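# Flip the grey finned box onto its fins

## Task

Flip the grey finned box over in place so that it rests flat on its fins with its feet pointing upward.

## Robot and tools

Robot: two six-joint arms with parallel two-finger grippers, left_arm and right_arm. Calibrated base positions in the scene frame: left_arm at (+0.026, +0.257, +0.013) m with quat_wxyz (+1.000, 0, 0, -0.019); right_arm at (+0.001, -0.338, +0.037) m with quat_wxyz (+1.000, 0, 0, +0.016). A camera stand is fixed to the floor behind the arms. Loose objects may occasionally get a brief external nudge.

Frames: the scene frame has its origin at table-top height, halfway between the nominal bases. +x points out over the table, +z is up, and left_arm sits on the +y side. Arm names do not match image left and right. Each arm reports its hand pose, velocities, targets and wrist-camera pose in its own base frame. Fixed cameras and the table use the scene frame. A gripper's fingers point along its +z axis and close along its y axis. end_effector_position is the point between the finger pads, about 1 cm short of the tips. Reported positions and orientations can be a few cm off, more when the arm is reaching far.

Row format (used by execute_actions and move): 14 numbers, each in [-1, 1]. The first 7 are left_arm: dx, dy, dz, rx, ry, rz, opening. The last 7 are the same for right_arm. Always send all 14. dx, dy, dz, rx, ry, rz are offsets from that arm's Hand target as it stood when the action or move began, along that arm's base axes. They are not absolute poses. 1.0 equals 0.6 m or 180 degrees. rx, ry, rz form one rotation vector, turning about the Hand target position. A translation longer than 1.0 may be scaled down. Each row is measured from the same start pose, not from the row before it. A repeated offset in a new call moves the arm further. Six zeros re-command the current Hand target. opening is absolute: +1 is fully open (0.094 m), -1 is closed. A 0 there is a real command, so repeat the present opening to leave a gripper alone.

execute_actions(actions, cameras): actions is a list of actions. Each action is a table of up to 15 rows, one per 1/30 s step. A shorter table repeats its last row. An empty list returns state plus images. cameras takes names, ["all"] or [].

move(target, speed, blend, opening_speed, grip_force, blocking, cameras): target is one row or a list of up to 15 rows. Every row counts from the same starting Hand targets. Straight-line paths end together and last 0.5 to 10 s. They do not avoid obstacles or the other arm. speed is in m/s, 0.002 to 4.3, default 0.25, with turning capped at twice that in rad/s. Give one value, or one per target. blend is a corner radius in m per target; 0 stops at each target. opening_speed is the rate on the -1..+1 scale per second, at least 0.2. grip_force is newtons per finger pad, 10 to 50. It persists once set, and lower values close more slowly. blocking=false returns after about 0.5 s while the move continues. Grippers lag behind their paths and overshoot more when fast or when the arm is stretched. Do not route a path near an arm's own base, because its shoulder posture can flip. The result ends with a move: line giving done, off_target, moving, held or fault, and limits=paced (pose clipped) or limits=held (steps withheld).

wait(seconds 0 to 10, cameras) lets time pass with the last commands held. stop(cameras) brakes a running move. zoom_image(camera, region [x0, y0, x1, y1] in pixels, at most 504x504) enlarges part of the latest image. read_manual(section) returns licence texts only. finished_scene(scene) ends the current scene, takes this scene's number, and cannot be undone.

Cameras: cam_head_left, cam_head_right, cam_high, cam_low, cam_left_wrist, cam_right_wrist, all 672x504.

Control behaviour: each step, the commanded orientation is clipped to within 40 degrees of the measured one, and damped IK favours position. Hand target is the last command after clipping. Grippers often stop a few cm short because of friction or weight. Waiting does not help. Re-send zeros, or send the missing distance as an offset. A blocked arm keeps pushing until commanded back past its gripper.

Result lines: end_effector_position (m) and end_effector_quat_wxyz per arm, Hand target, and Tool commands. grip_measured uses the opening scale and reads slightly wide when empty and slightly narrow on a squeezed part. The last Joint position is the opening in m. grip_effort_nm is motor effort (negative means closing), not pad force. Joint velocities may read within noise. Joint torques are total drive output: positive means toward larger joint values, and numbers 3 and 4 wrap at ±28 N m. Pad force jumps to the force limit once the fingers close about 0.06 past first contact. To release, command an opening well above grip_measured.

Avoid: knocking the box off the table or leaving it off the table; dropping it or releasing it while it moves; fast impacts with the table or other fixed things; hard pushes. Keep the two grippers and wrist cameras apart, because the clearance check does not guard them, and never close one gripper on the other's fingers. Holding loads, stretching out or pushing at unreachable poses heats motors. A MOTOR HOT line appears at 85 °C, and at 100 °C that arm faults and drops for 30 to 60 s or more. Any arm stop is costly. Move smoothly and briskly. The box must stay on its fins with feet up after the robot lets go.

Each tool is called after "Emit:" as name([rows], argument=value, ...), one row to a line, values as JSON.

## Session

Emit:
execute_actions(actions=[])

Scene clock: 0.00 s.
left_arm: end_effector_position=(+0.1935, +0.1162, +0.2045) grip_measured=+1.000 grip_effort_nm=n/a end_effector_quat_wxyz=(+0.168, +0.348, +0.922, -0.036) | right_arm: end_effector_position=(+0.3782, +0.0839, +0.3232) grip_measured=+1.000 grip_effort_nm=n/a end_effector_quat_wxyz=(+0.361, -0.079, +0.896, +0.245)
Joint positions: left_arm=[0.802 0.841 0.799 -1.459 0.338 1.512 0.094] | right_arm=[-0.008 0.898 0.937 -0.836 -0.525 0.036 0.094]
Joint velocities: within noise
Joint torques (N m): no reading
Heat: left arm: hottest elbow 33 °C; right arm: hottest waist 32 °C.
Hand target: left_arm +0.1971, +0.1200, +0.2124; +0.172, +0.350, +0.921, -0.027 | right_arm +0.3828, +0.0838, +0.3395; +0.376, -0.083, +0.890, +0.244
Tool commands: left_gripper/opening=+1.0 right_gripper/opening=+1.0

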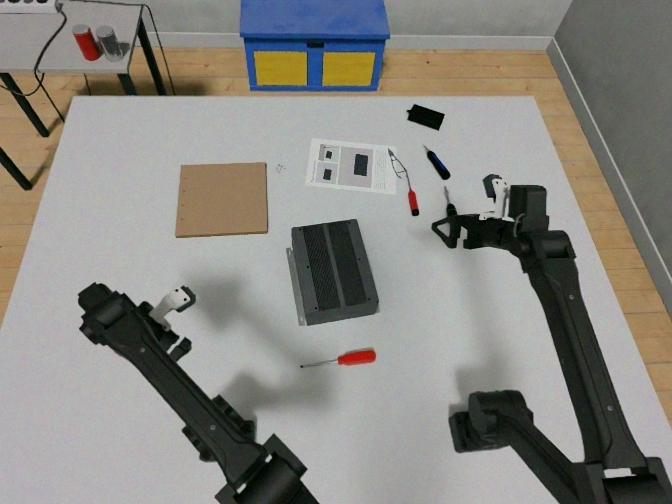

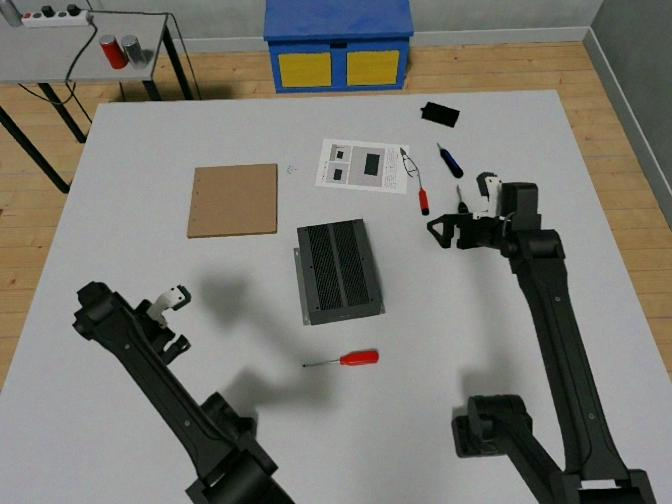

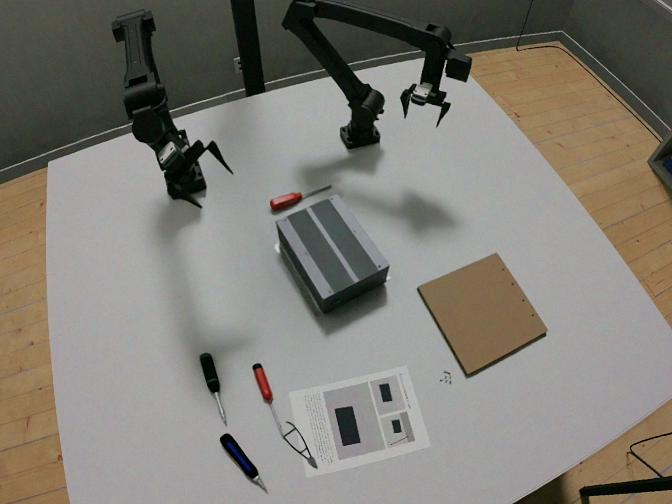

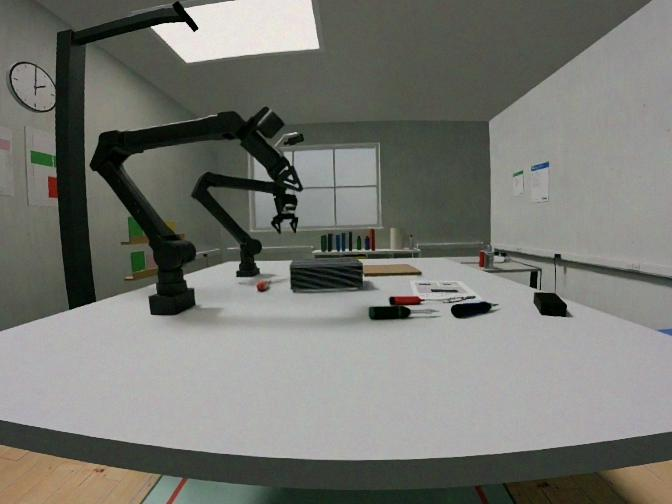

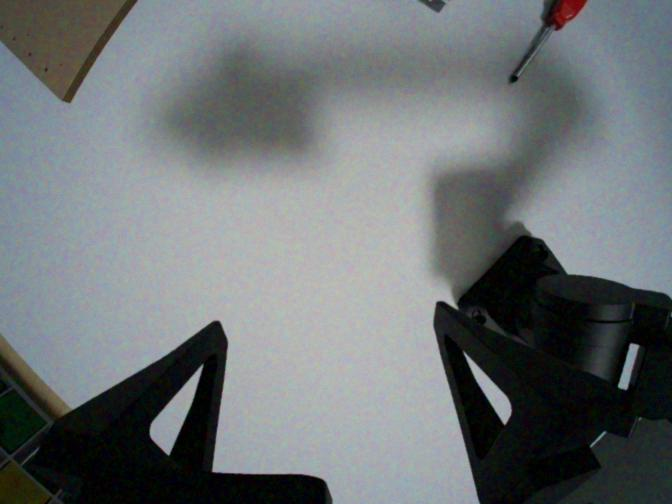

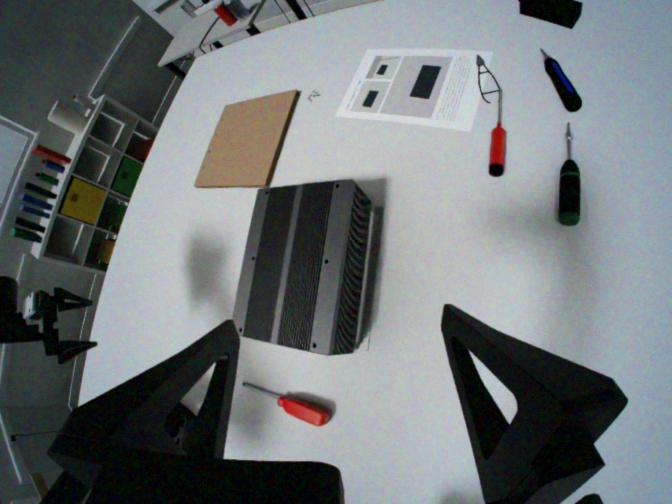

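Emit:
zoom_image(camera="cam_right_wrist", region=[200, 150, 420, 315])

Emit:
zoom_image(camera="cam_high", region=[240, 170, 420, 320])

Emit:
zoom_image(camera="cam_low", region=[220, 200, 460, 340])

Emit:
zoom_image(camera="cam_head_left", region=[260, 200, 410, 350])

Emit:
zoom_image(camera="cam_right_wrist", region=[200, 250, 420, 415])

Scaled by 2.291 from the camera's 672x504 image, which has a finer 960x720 frame.

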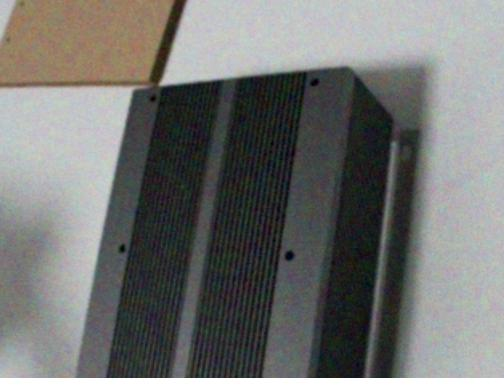

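Scaled by 2.800.

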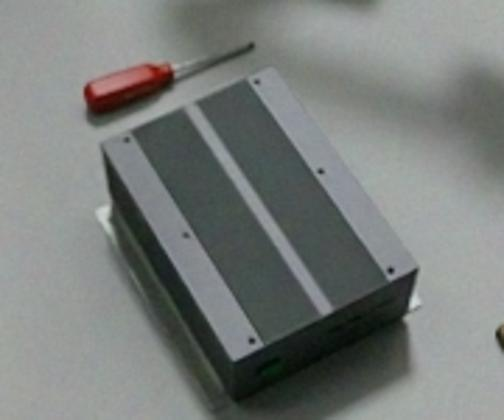

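Scaled by 2.100.

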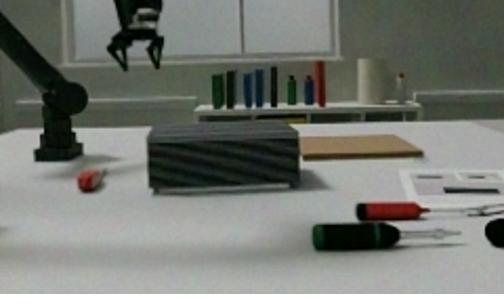

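Scaled by 3.360.

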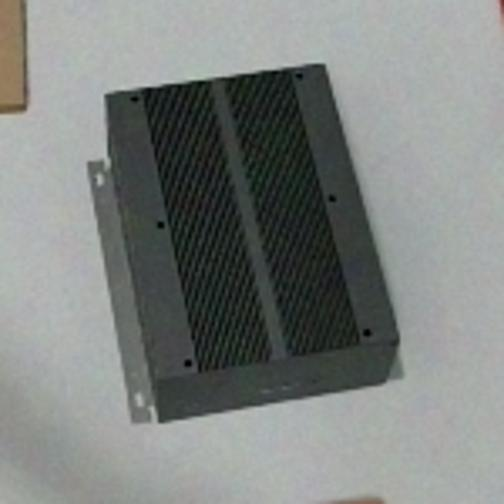

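Scaled by 2.291 from the camera's 672x504 image, which has a finer 960x720 frame.

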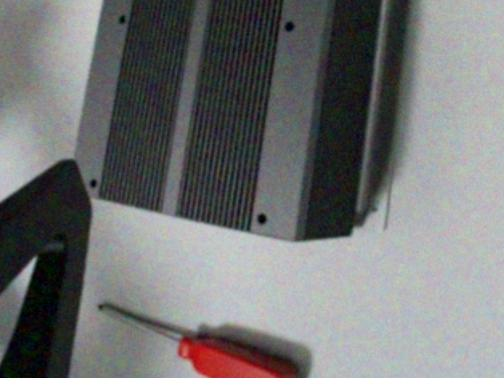

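Emit:
move(target=[0.28, -0.238, -0.12, 0,0,0, 1, -0.05, -0.1, -0.1, 0,0,0, 1], cameras=["cam_left_wrist","cam_right_wrist","cam_head_left"])

Scene clock: 79.27 s.
left_arm: end_effector_position=(+0.3453, -0.0211, +0.1272) grip_measured=+1.000 grip_effort_nm=0.02 end_effector_quat_wxyz=(+0.155, +0.352, +0.923, -0.035) | right_arm: end_effector_position=(+0.3531, +0.0285, +0.2745) grip_measured=+1.000 grip_effort_nm=-0.01 end_effector_quat_wxyz=(+0.369, -0.083, +0.892, +0.248)
Joint positions: left_arm=[0.031 1.138 0.766 -0.935 0.182 0.735 0.094] | right_arm=[-0.235 0.858 0.796 -0.836 -0.686 -0.172 0.094]
Joint torques (N m): left_arm=[-1.61 -3.9 11.78 1.63 0.12 -0.33] | right_arm=[-2.08 -2.78 8.87 1.33 -0.56 -0.16]
Heat: left arm: hottest elbow 39 °C; right arm: hottest elbow 44 °C.
Hand target: left_arm +0.3651, -0.0229, +0.1403; +0.171, +0.350, +0.921, -0.027 | right_arm +0.3527, +0.0239, +0.2795; +0.376, -0.083, +0.890, +0.244
Off the commanded pose: left_arm 0.024 m, 2 deg | right_arm 0.007 m, 1 deg.
move: off_target (left_arm)
Images, in order (width x height): cam_head_left 672x504, cam_left_wrist 672x504, cam_right_wrist 672x504.

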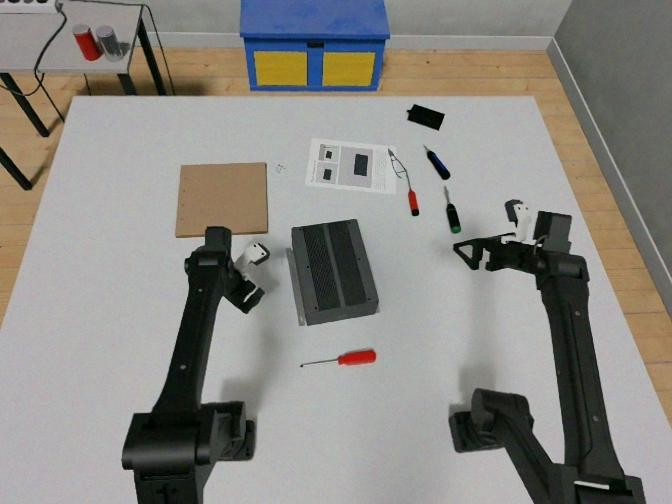

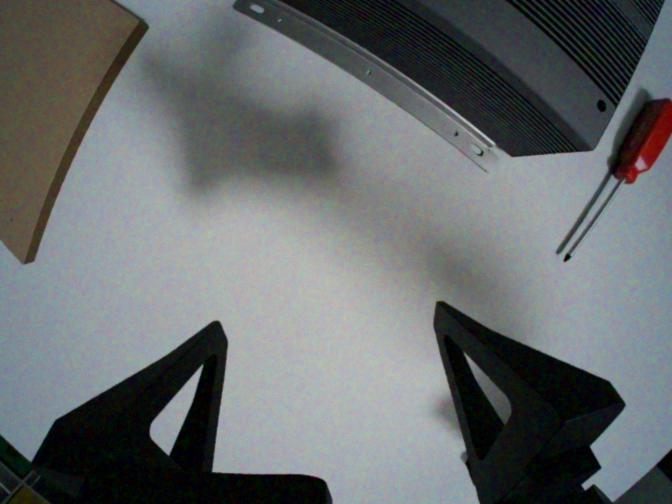

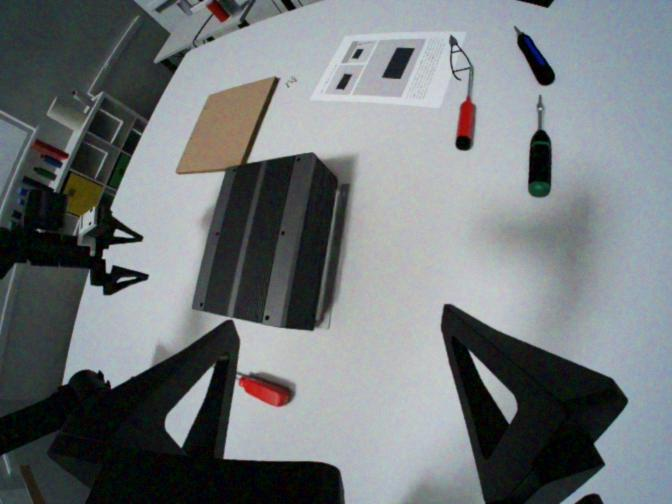

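Emit:
zoom_image(camera="cam_left_wrist", region=[220, 0, 672, 220])

Emit:
zoom_image(camera="cam_left_wrist", region=[420, 90, 620, 200])

Emit:
zoom_image(camera="cam_right_wrist", region=[180, 130, 380, 350])

Scaled by 1.115 from the camera's 672x504 image, which has a finer 960x720 frame.

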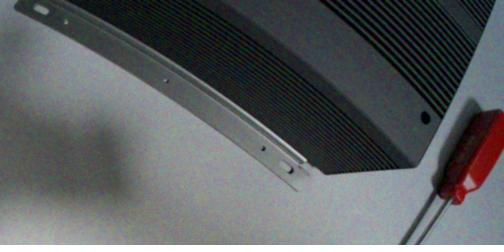

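Scaled by 2.520 from the camera's 672x504 image, which has a finer 960x720 frame.

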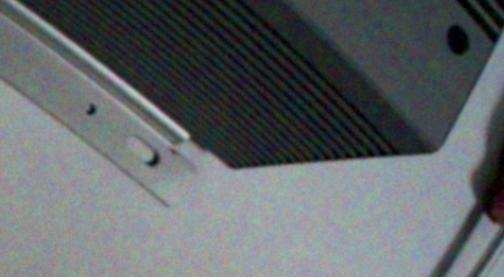

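Scaled by 2.291 from the camera's 672x504 image, which has a finer 960x720 frame.

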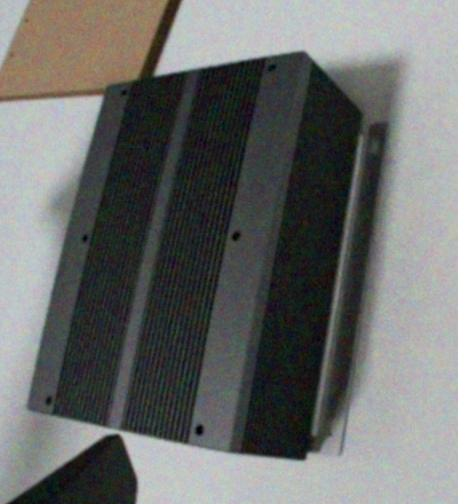

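Emit:
execute_actions(actions=[], cameras=["cam_low", "cam_high"])

Emit:
zoom_image(camera="cam_low", region=[280, 245, 376, 305])

Emit:
zoom_image(camera="cam_high", region=[260, 230, 350, 330])

Scene clock: 92.17 s.
left_arm: end_effector_position=(+0.3453, -0.0211, +0.1272) grip_measured=+1.000 grip_effort_nm=0.02 end_effector_quat_wxyz=(+0.155, +0.351, +0.923, -0.035) | right_arm: end_effector_position=(+0.3531, +0.0285, +0.2745) grip_measured=+1.000 grip_effort_nm=-0.01 end_effector_quat_wxyz=(+0.369, -0.083, +0.892, +0.248)
Joint positions: left_arm=[0.031 1.138 0.766 -0.935 0.182 0.735 0.094] | right_arm=[-0.235 0.858 0.796 -0.836 -0.686 -0.172 0.094]
Joint velocities: within noise
Joint torques (N m): left_arm=[-1.49 -3.78 11.78 1.66 0.12 -0.33] | right_arm=[-1.73 -3.55 9.05 1.57 -0.57 -0.18]
Heat: left arm: hottest elbow 40 °C; right arm: hottest elbow 43 °C.
Hand target: left_arm +0.3651, -0.0229, +0.1403; +0.171, +0.350, +0.921, -0.027 | right_arm +0.3527, +0.0239, +0.2795; +0.376, -0.083, +0.890, +0.244
Tool commands: left_gripper/opening=+1.0 right_gripper/opening=+1.0
Off the commanded pose: left_arm 0.024 m, 2 deg | right_arm 0.007 m, 1 deg.
Images, in order (width x height): cam_high 672x504, cam_low 672x504.

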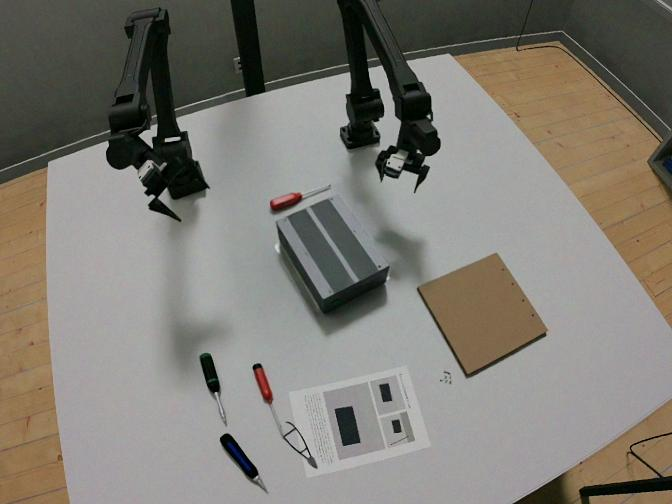

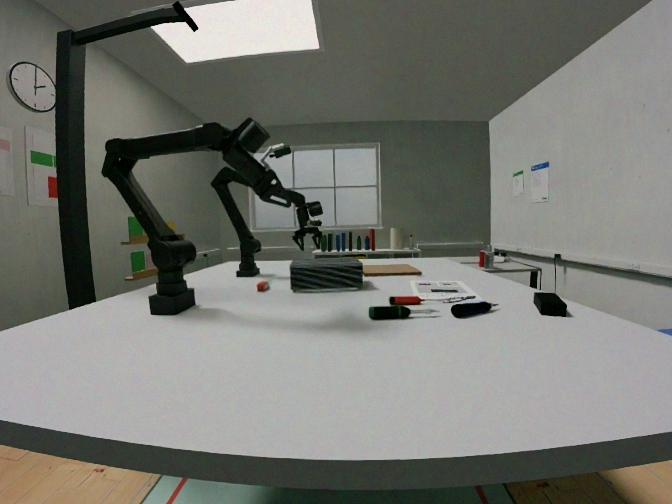

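Scaled by 5.250.

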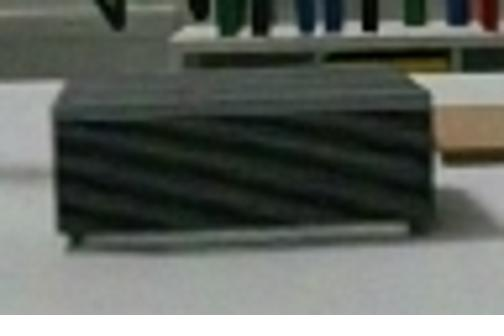

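Scaled by 5.040.

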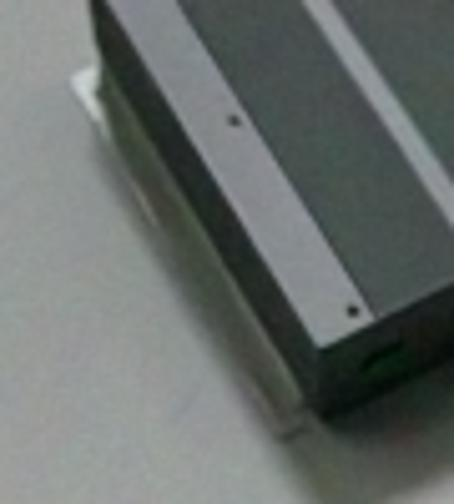

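Emit:
move(target=[0.0917, -0.095, -0.08, -0.2947, 0.1842, 0.2165, 1, 0,0,0, 0,0,0, 1], speed=0.15, cameras=["cam_left_wrist","cam_head_left","cam_high"])

Scene clock: 163.63 s.
left_arm: end_effector_position=(+0.4116, -0.0845, +0.0955) grip_measured=+1.000 grip_effort_nm=0.02 end_effector_quat_wxyz=(+0.048, -0.084, +0.884, -0.458) | right_arm: end_effector_position=(+0.3531, +0.0285, +0.2745) grip_measured=+1.000 grip_effort_nm=-0.01 end_effector_quat_wxyz=(+0.369, -0.083, +0.892, +0.248)
Joint positions: left_arm=[0.144 1.558 0.877 -0.812 0.955 -0.087 0.094] | right_arm=[-0.235 0.858 0.796 -0.836 -0.686 -0.172 0.094]
Joint torques (N m): left_arm=[0.15 -8.12 8.05 1.22 0.76 -0.23] | right_arm=[-1.9 -3.31 8.84 1.47 -0.54 -0.18]
Heat: left arm: hottest elbow 44 °C; right arm: hottest elbow 41 °C.
Hand target: left_arm +0.4201, -0.0798, +0.0922; +0.048, -0.094, +0.882, -0.459 | right_arm +0.3527, +0.0239, +0.2795; +0.376, -0.083, +0.890, +0.244
Off the commanded pose: left_arm 0.010 m, 1 deg | right_arm 0.007 m, 1 deg.
move: done
Images, in order (width x height): cam_head_left 672x504, cam_high 672x504, cam_left_wrist 672x504.

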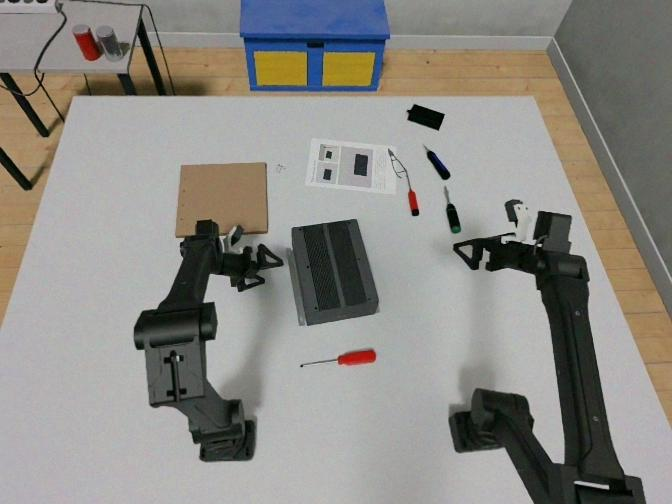

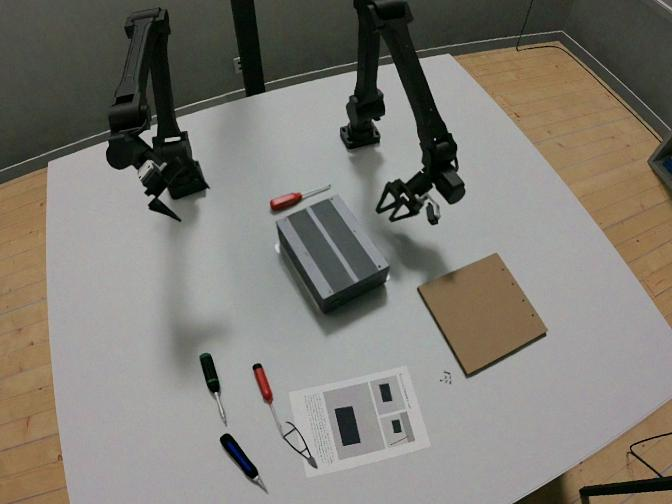

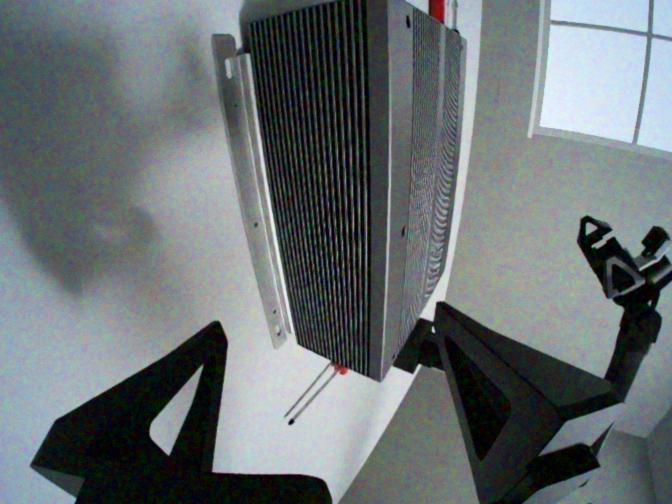

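Emit:
zoom_image(camera="cam_left_wrist", region=[200, 20, 320, 140])

Emit:
zoom_image(camera="cam_left_wrist", region=[220, 130, 340, 250])

Emit:
zoom_image(camera="cam_left_wrist", region=[230, 250, 350, 370])

Scaled by 4.200 from the camera's 672x504 image, which has a finer 960x720 frame.

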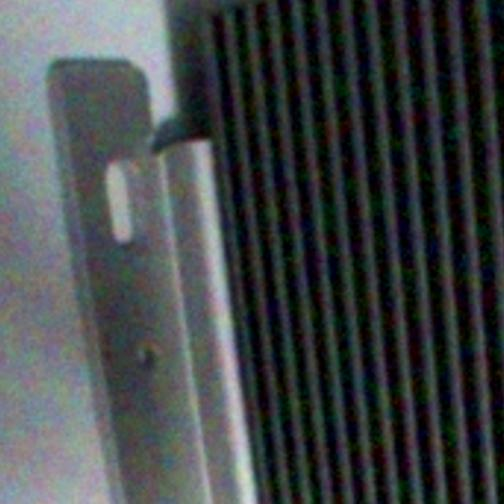

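Scaled by 4.200 from the camera's 672x504 image, which has a finer 960x720 frame.

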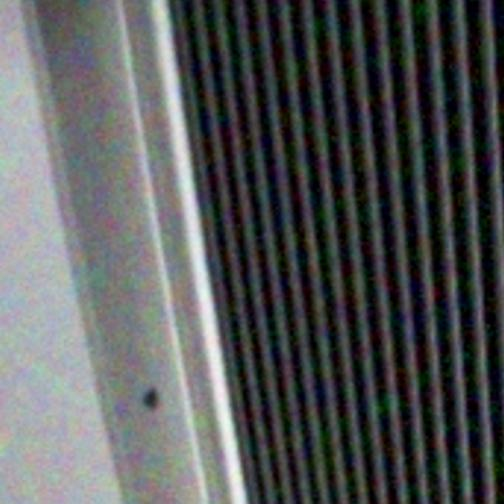

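Scaled by 4.200 from the camera's 672x504 image, which has a finer 960x720 frame.

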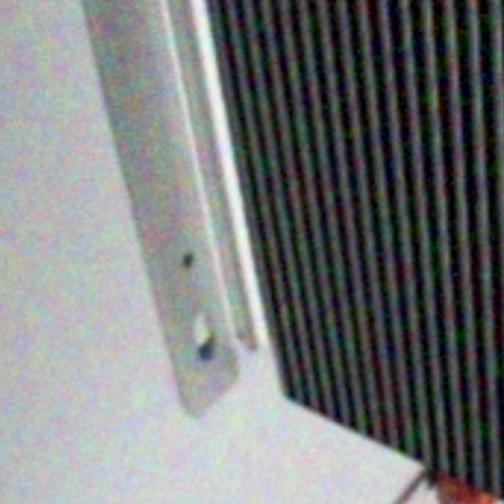

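Emit:
move(target=[0.06, 0.03, -0.075, -0.115, 0.02, 0, 1, 0,0,0, 0,0,0, 1], speed=0.12, cameras=["cam_left_wrist"])

Scene clock: 267.30 s.
left_arm: end_effector_position=(+0.4469, -0.0678, +0.0526) grip_measured=+1.000 grip_effort_nm=0.02 end_effector_quat_wxyz=(+0.001, -0.114, +0.788, -0.606) | right_arm: end_effector_position=(+0.3531, +0.0285, +0.2745) grip_measured=+1.000 grip_effort_nm=-0.01 end_effector_quat_wxyz=(+0.369, -0.083, +0.892, +0.248)
Joint positions: left_arm=[0.229 1.912 1.03 -0.984 1.288 0.164 0.094] | right_arm=[-0.235 0.858 0.796 -0.836 -0.686 -0.172 0.094]
Joint torques (N m): left_arm=[-0.03 -11.05 7.53 -0.17 0.83 0.05] | right_arm=[-2.2 -3.43 8.94 1.62 -0.53 -0.16]
Heat: left arm: hottest elbow 40 °C; right arm: hottest elbow 42 °C.
Hand target: left_arm +0.4561, -0.0618, +0.0474; +0.003, -0.115, +0.786, -0.607 | right_arm +0.3527, +0.0239, +0.2795; +0.376, -0.083, +0.890, +0.244
Off the commanded pose: left_arm 0.012 m, 0 deg | right_arm 0.007 m, 1 deg.
move: off_target (left_arm)
Images, in order (width x height): cam_left_wrist 672x504.

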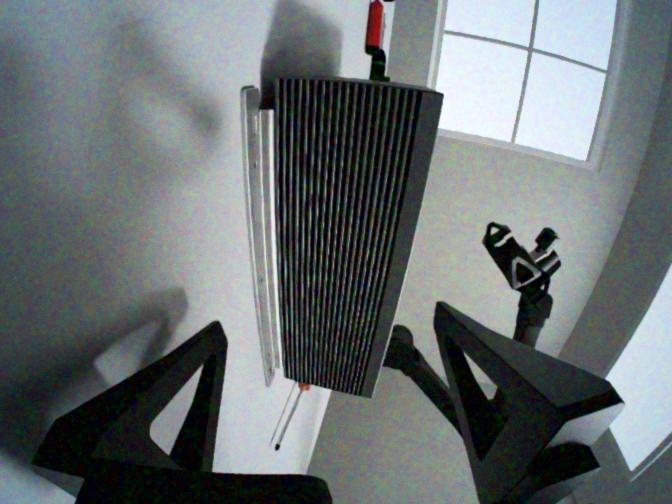

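Emit:
zoom_image(camera="cam_left_wrist", region=[220, 70, 320, 170])

Emit:
zoom_image(camera="cam_left_wrist", region=[220, 180, 320, 280])

Emit:
zoom_image(camera="cam_left_wrist", region=[230, 310, 330, 410])

Scaled by 5.040 from the camera's 672x504 image, which has a finer 960x720 frame.

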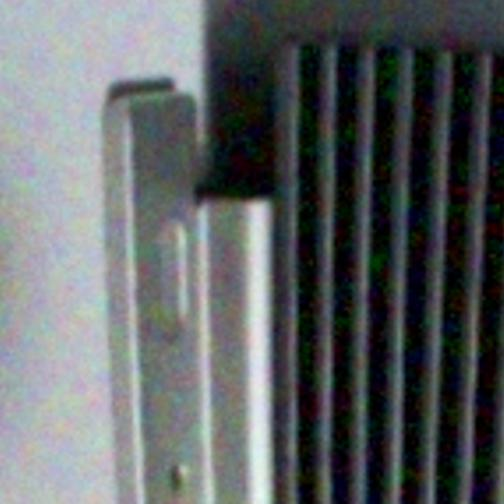

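Scaled by 5.040 from the camera's 672x504 image, which has a finer 960x720 frame.

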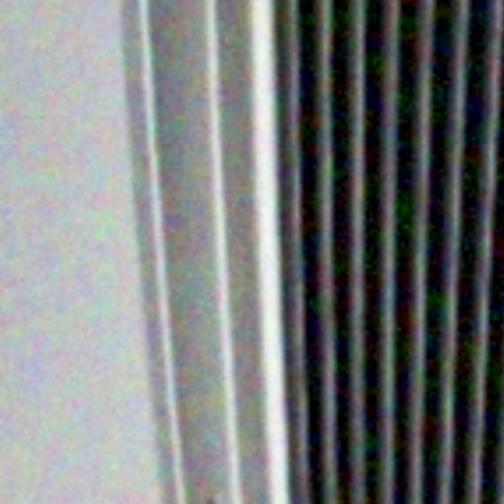

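Scaled by 5.040 from the camera's 672x504 image, which has a finer 960x720 frame.

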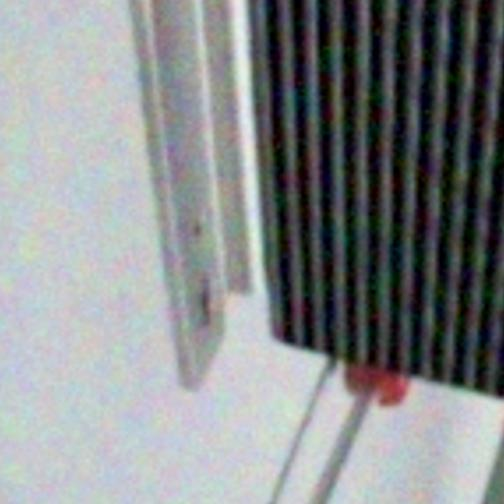

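Emit:
move(target=[-0.1, 0.1, 0.15, 0,0,0, 1, -0.257, 0.3852, -0.3325, -0.3178, 0.0541, 0.4304, 0.2], speed=0.15, cameras=["cam_right_wrist","cam_head_right", "cam_head_left"])

Scene clock: 443.83 s.
left_arm: end_effector_position=(+0.3876, -0.0095, +0.1252) grip_measured=+1.000 grip_effort_nm=0.02 end_effector_quat_wxyz=(-0.016, -0.127, +0.781, -0.611) | right_arm: end_effector_position=(+0.1910, +0.2399, +0.0687) grip_measured=+0.202 grip_effort_nm=-0.09 end_effector_quat_wxyz=(+0.013, +0.728, -0.686, -0.001)
Joint positions: left_arm=[0.408 1.8 1.039 -1.611 1.199 0.65 0.094] | right_arm=[0.898 1.299 0.757 -1.054 -0.004 -0.733 0.056]
Joint torques (N m): left_arm=[-0.03 -13.22 7.68 -1.05 0.4 0.02] | right_arm=[0.91 -5.77 9.89 0.18 0.05 -0.16]
Heat: left arm: hottest elbow 39 °C; right arm: hottest elbow 43 °C.
Hand target: left_arm +0.3960, -0.0018, +0.1372; +0.003, -0.115, +0.786, -0.607 | right_arm +0.1986, +0.2550, +0.0800; +0.000, +0.735, -0.678, +0.000
Off the commanded pose: left_arm 0.017 m, 3 deg | right_arm 0.020 m, 2 deg.
move: off_target (left_arm, right_arm)
Images, in order (width x height): cam_head_left 672x504, cam_head_right 672x504, cam_right_wrist 672x504.

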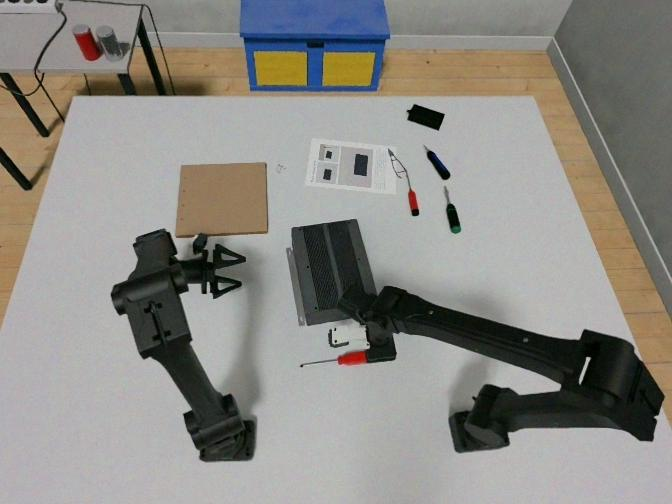

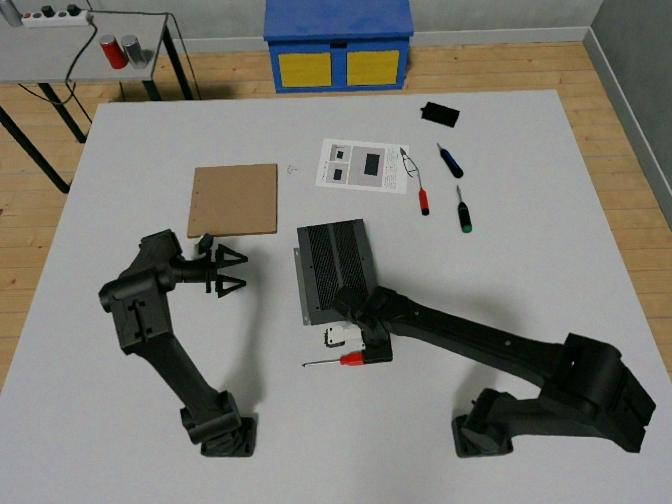

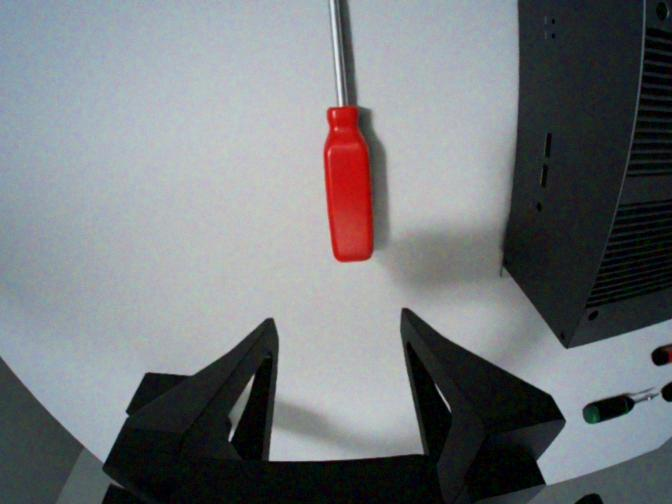

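Emit:
move([
  [0,0,0, 0,0,0, 1, 0.0157,0.0417,-0.05, 0,0,0, 0.4],
  [0,0,0, 0,0,0, 1, 0.0157,0.0417,-0.14, 0,0,0, 0.4],
], speed=0.1, cameras=["cam_right_wrist"])

Emit:
zoom_image(camera="cam_right_wrist", region=[200, 200, 500, 420])

Scene clock: 471.10 s.
left_arm: end_effector_position=(+0.3876, -0.0095, +0.1252) grip_measured=+1.000 grip_effort_nm=0.02 end_effector_quat_wxyz=(-0.015, -0.127, +0.781, -0.611) | right_arm: end_effector_position=(+0.2095, +0.2748, -0.0023) grip_measured=+0.398 grip_effort_nm=0.08 end_effector_quat_wxyz=(+0.003, +0.734, -0.680, -0.001)
Joint positions: left_arm=[0.408 1.8 1.039 -1.611 1.199 0.651 0.094] | right_arm=[0.919 1.527 0.756 -0.805 -0.003 -0.728 0.066]
Joint torques (N m): left_arm=[0.09 -13.27 7.71 -1.05 0.39 0.04] | right_arm=[0.56 -8.06 5.75 0.8 0.05 0.07]
Heat: left arm: hottest elbow 40 °C; right arm: hottest elbow 45 °C.
Hand target: left_arm +0.3960, -0.0018, +0.1372; +0.003, -0.115, +0.786, -0.607 | right_arm +0.2081, +0.2801, -0.0040; +0.000, +0.735, -0.678, +0.000
Off the commanded pose: left_arm 0.017 m, 3 deg | right_arm 0.006 m, 0 deg.
move: off_target (left_arm)
Images, in order (width x height): cam_right_wrist 672x504.

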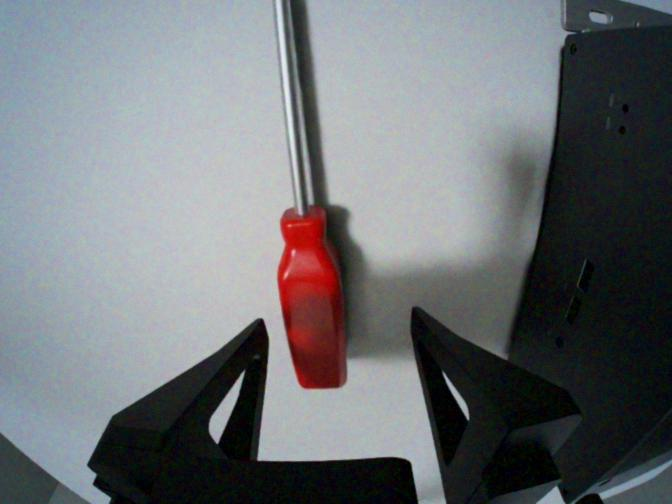

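Scaled by 1.680 from the camera's 672x504 image, which has a finer 960x720 frame.

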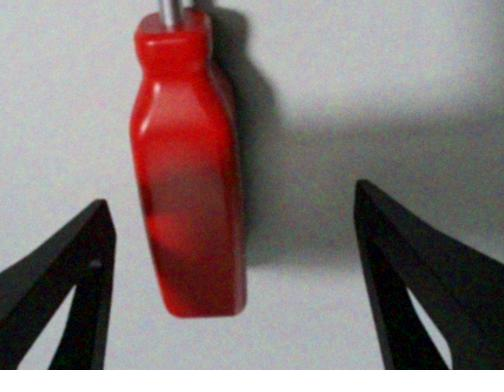

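Emit:
move([
  [0,0,0, 0,0,0, 1, -0.018,0.0,0, 0,0,0, 0.4],
  [0,0,0, 0,0,0, 1, -0.018,0.0,-0.03, 0,0,0, 0.4],
], speed=0.06, cameras=["cam_right_wrist"])

Emit:
zoom_image(camera="cam_right_wrist", region=[200, 200, 500, 420])

Scene clock: 482.80 s.
left_arm: end_effector_position=(+0.3876, -0.0095, +0.1252) grip_measured=+1.000 grip_effort_nm=0.02 end_effector_quat_wxyz=(-0.015, -0.127, +0.781, -0.611) | right_arm: end_effector_position=(+0.1993, +0.2758, -0.0197) grip_measured=+0.398 grip_effort_nm=0.08 end_effector_quat_wxyz=(+0.002, +0.734, -0.679, -0.001)
Joint positions: left_arm=[0.408 1.8 1.039 -1.611 1.199 0.651 0.094] | right_arm=[0.945 1.554 0.724 -0.743 -0.003 -0.703 0.066]
Joint torques (N m): left_arm=[0.09 -13.22 7.66 -1.06 0.4 0.03] | right_arm=[0.26 -7.82 5.37 0.96 0.03 0.06]
Heat: left arm: hottest elbow 40 °C; right arm: hottest elbow 42 °C.
Hand target: left_arm +0.3960, -0.0018, +0.1372; +0.003, -0.115, +0.786, -0.607 | right_arm +0.1972, +0.2801, -0.0220; +0.000, +0.735, -0.678, +0.000
Off the commanded pose: left_arm 0.017 m, 3 deg | right_arm 0.005 m, 0 deg.
move: off_target (left_arm)
Images, in order (width x height): cam_right_wrist 672x504.

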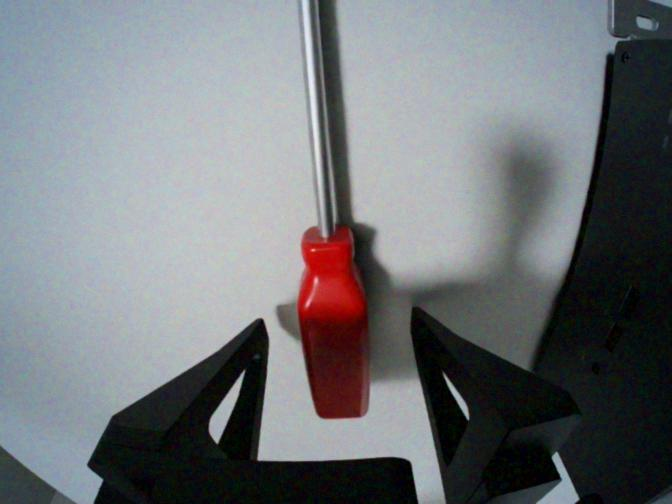

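Scaled by 1.680 from the camera's 672x504 image, which has a finer 960x720 frame.

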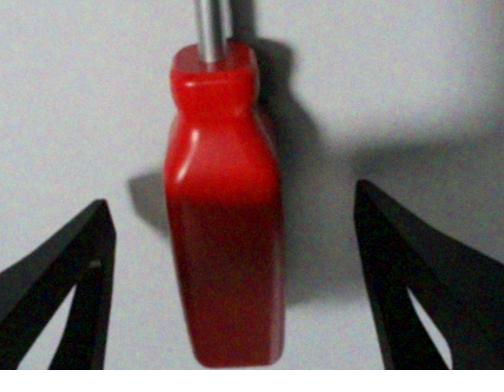

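Emit:
move(target=[0,0,0, 0,0,0, 1, 0,0,0, 0,0,0, -0.6], grip_force=25, opening_speed=0.5)

Emit:
move([
  [0,0,0, 0,0,0, 1, 0,0,0.2, 0,0,0, -0.6],
  [0,0,0, 0,0,0, 1, 0.2215,-0.3835,0.22, 0,0,-0.167, -0.6],
  [0,0,0, 0,0,0, 1, 0.038,-0.75,0.2, 0,0,-0.333, -0.6],
], speed=0.2, blend=[0.03,0.05,0], cameras=["cam_right_wrist","cam_head_left"])

Scene clock: 504.47 s.
left_arm: end_effector_position=(+0.3876, -0.0095, +0.1252) grip_measured=+1.000 grip_effort_nm=0.02 end_effector_quat_wxyz=(-0.015, -0.127, +0.781, -0.611) | right_arm: end_effector_position=(+0.1993, +0.2758, -0.0197) grip_measured=-0.391 grip_effort_nm=-0.52 end_effector_quat_wxyz=(+0.002, +0.734, -0.680, -0.001)
Joint positions: left_arm=[0.408 1.8 1.039 -1.611 1.199 0.651 0.094] | right_arm=[0.945 1.554 0.724 -0.743 -0.003 -0.702 0.029]
Joint torques (N m): left_arm=[0.03 -13.22 7.69 -1.05 0.39 0.03] | right_arm=[0.32 -7.65 5.38 0.9 0.04 0.04]
Heat: left arm: hottest elbow 41 °C; right arm: hottest elbow 41 °C.
Hand target: left_arm +0.3960, -0.0018, +0.1372; +0.003, -0.115, +0.786, -0.607 | right_arm +0.1972, +0.2801, -0.0220; +0.000, +0.735, -0.678, +0.000
Off the commanded pose: left_arm 0.017 m, 3 deg | right_arm 0.005 m, 0 deg.
grip_force (N): 25, 25
move: off_target (left_arm)

Scene clock: 508.60 s.
left_arm: end_effector_position=(+0.3876, -0.0095, +0.1252) grip_measured=+1.000 grip_effort_nm=0.02 end_effector_quat_wxyz=(-0.015, -0.127, +0.781, -0.611) | right_arm: end_effector_position=(+0.2153, -0.1622, +0.0939) grip_measured=-0.392 grip_effort_nm=-0.57 end_effector_quat_wxyz=(-0.006, -0.301, +0.954, +0.005)
Joint positions: left_arm=[0.408 1.8 1.039 -1.611 1.199 0.651 0.094] | right_arm=[-0.641 1.146 0.709 -1.15 0.004 -1.253 0.029]
Joint torques (N m): left_arm=[0.09 -13.16 7.68 -1.09 0.38 0.03] | right_arm=[-1.49 -4.19 8.16 0.58 -0.26 -0.14]
Heat: left arm: hottest elbow 41 °C; right arm: hottest elbow 41 °C.
Hand target: left_arm +0.3960, -0.0018, +0.1372; +0.003, -0.115, +0.786, -0.607 | right_arm +0.2199, -0.1700, +0.0980; +0.000, -0.299, +0.954, +0.000
Off the commanded pose: left_arm 0.017 m, 3 deg | right_arm 0.010 m, 1 deg.
grip_force (N): 25, 25
move: off_target (left_arm)
Images, in order (width x height): cam_head_left 672x504, cam_right_wrist 672x504.

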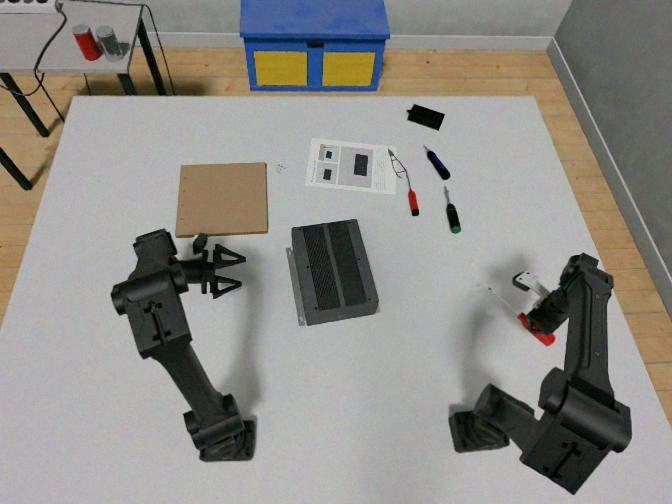

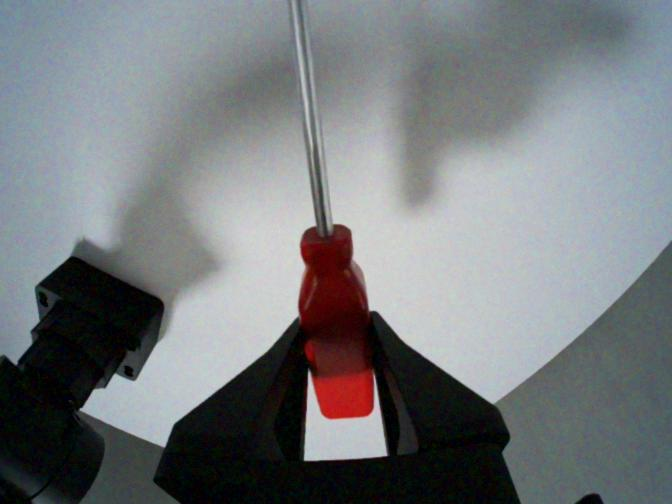

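Emit:
move(target=[0,0,0, 0,0,0, 1, 0,0,-0.187, 0,0,0, -0.6], speed=0.08, cameras=["cam_right_wrist"])

Scene clock: 514.70 s.
left_arm: end_effector_position=(+0.3876, -0.0095, +0.1252) grip_measured=+1.000 grip_effort_nm=0.02 end_effector_quat_wxyz=(-0.015, -0.127, +0.781, -0.611) | right_arm: end_effector_position=(+0.2190, -0.1650, -0.0135) grip_measured=-0.392 grip_effort_nm=-0.58 end_effector_quat_wxyz=(-0.004, -0.301, +0.954, +0.002)
Joint positions: left_arm=[0.408 1.8 1.039 -1.611 1.199 0.651 0.094] | right_arm=[-0.642 1.381 0.555 -0.753 0.004 -1.254 0.029]
Joint torques (N m): left_arm=[0.03 -13.1 7.69 -1.07 0.39 0.03] | right_arm=[-1.96 -5.71 5.52 1.01 -0.26 -0.11]
Heat: left arm: hottest elbow 41 °C; right arm: hottest elbow 40 °C.
Hand target: left_arm +0.3960, -0.0018, +0.1372; +0.003, -0.115, +0.786, -0.607 | right_arm +0.2199, -0.1700, -0.0142; +0.000, -0.298, +0.954, +0.000
Off the commanded pose: left_arm 0.017 m, 3 deg | right_arm 0.005 m, 1 deg.
grip_force (N): 25, 25
move: off_target (left_arm)
Images, in order (width x height): cam_right_wrist 672x504.

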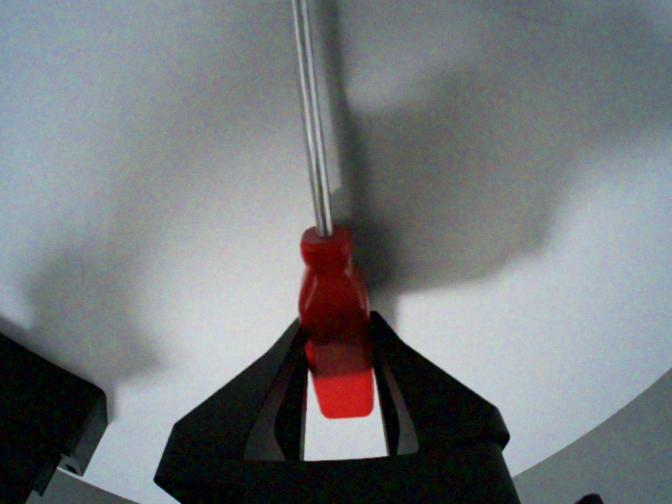

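Emit:
move(target=[0,0,0, 0,0,0, 1, 0,0,-0.012, 0,0,0, -0.6], speed=0.05)

Emit:
move(target=[0,0,0, 0,0,0, 1, 0,0,0, 0,0,0, -0.1], opening_speed=0.3, cameras=["cam_right_wrist"])

Scene clock: 519.00 s.
left_arm: end_effector_position=(+0.3876, -0.0095, +0.1252) grip_measured=+1.000 grip_effort_nm=0.02 end_effector_quat_wxyz=(-0.015, -0.127, +0.781, -0.611) | right_arm: end_effector_position=(+0.2195, -0.1654, -0.0199) grip_measured=-0.392 grip_effort_nm=-0.58 end_effector_quat_wxyz=(-0.003, -0.301, +0.953, +0.002)
Joint positions: left_arm=[0.408 1.8 1.039 -1.611 1.199 0.651 0.094] | right_arm=[-0.642 1.401 0.55 -0.726 0.004 -1.254 0.029]
Joint torques (N m): left_arm=[0.21 -13.16 7.69 -1.07 0.39 0.04] | right_arm=[-1.26 -5.6 4.98 0.99 -0.25 -0.11]
Heat: left arm: hottest elbow 41 °C; right arm: hottest elbow 40 °C.
Hand target: left_arm +0.3960, -0.0018, +0.1372; +0.003, -0.115, +0.786, -0.607 | right_arm +0.2201, -0.1701, -0.0213; +0.000, -0.299, +0.954, +0.000
Off the commanded pose: left_arm 0.017 m, 3 deg | right_arm 0.005 m, 1 deg.
grip_force (N): 25, 25
move: off_target (left_arm)

Scene clock: 520.97 s.
left_arm: end_effector_position=(+0.3876, -0.0095, +0.1252) grip_measured=+1.000 grip_effort_nm=0.02 end_effector_quat_wxyz=(-0.015, -0.127, +0.781, -0.611) | right_arm: end_effector_position=(+0.2199, -0.1657, -0.0200) grip_measured=-0.102 grip_effort_nm=0.08 end_effector_quat_wxyz=(-0.003, -0.301, +0.953, +0.001)
Joint positions: left_arm=[0.408 1.8 1.039 -1.611 1.199 0.651 0.094] | right_arm=[-0.642 1.401 0.55 -0.724 0.004 -1.254 0.042]
Joint torques (N m): left_arm=[0.09 -13.27 7.69 -1.07 0.39 0.03] | right_arm=[-1.67 -5.19 5.14 0.95 -0.24 -0.1]
Heat: left arm: hottest elbow 41 °C; right arm: hottest elbow 40 °C.
Hand target: left_arm +0.3960, -0.0018, +0.1372; +0.003, -0.115, +0.786, -0.607 | right_arm +0.2201, -0.1701, -0.0213; +0.000, -0.298, +0.954, +0.000
Off the commanded pose: left_arm 0.017 m, 3 deg | right_arm 0.005 m, 0 deg.
grip_force (N): 25, 25
move: off_target (left_arm)
Images, in order (width x height): cam_right_wrist 672x504.

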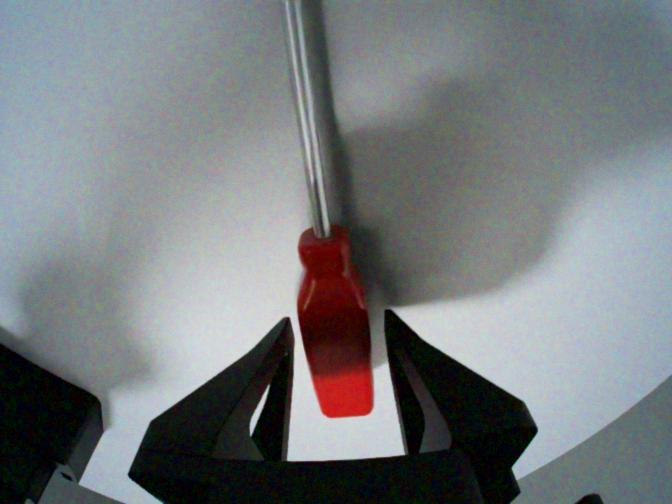

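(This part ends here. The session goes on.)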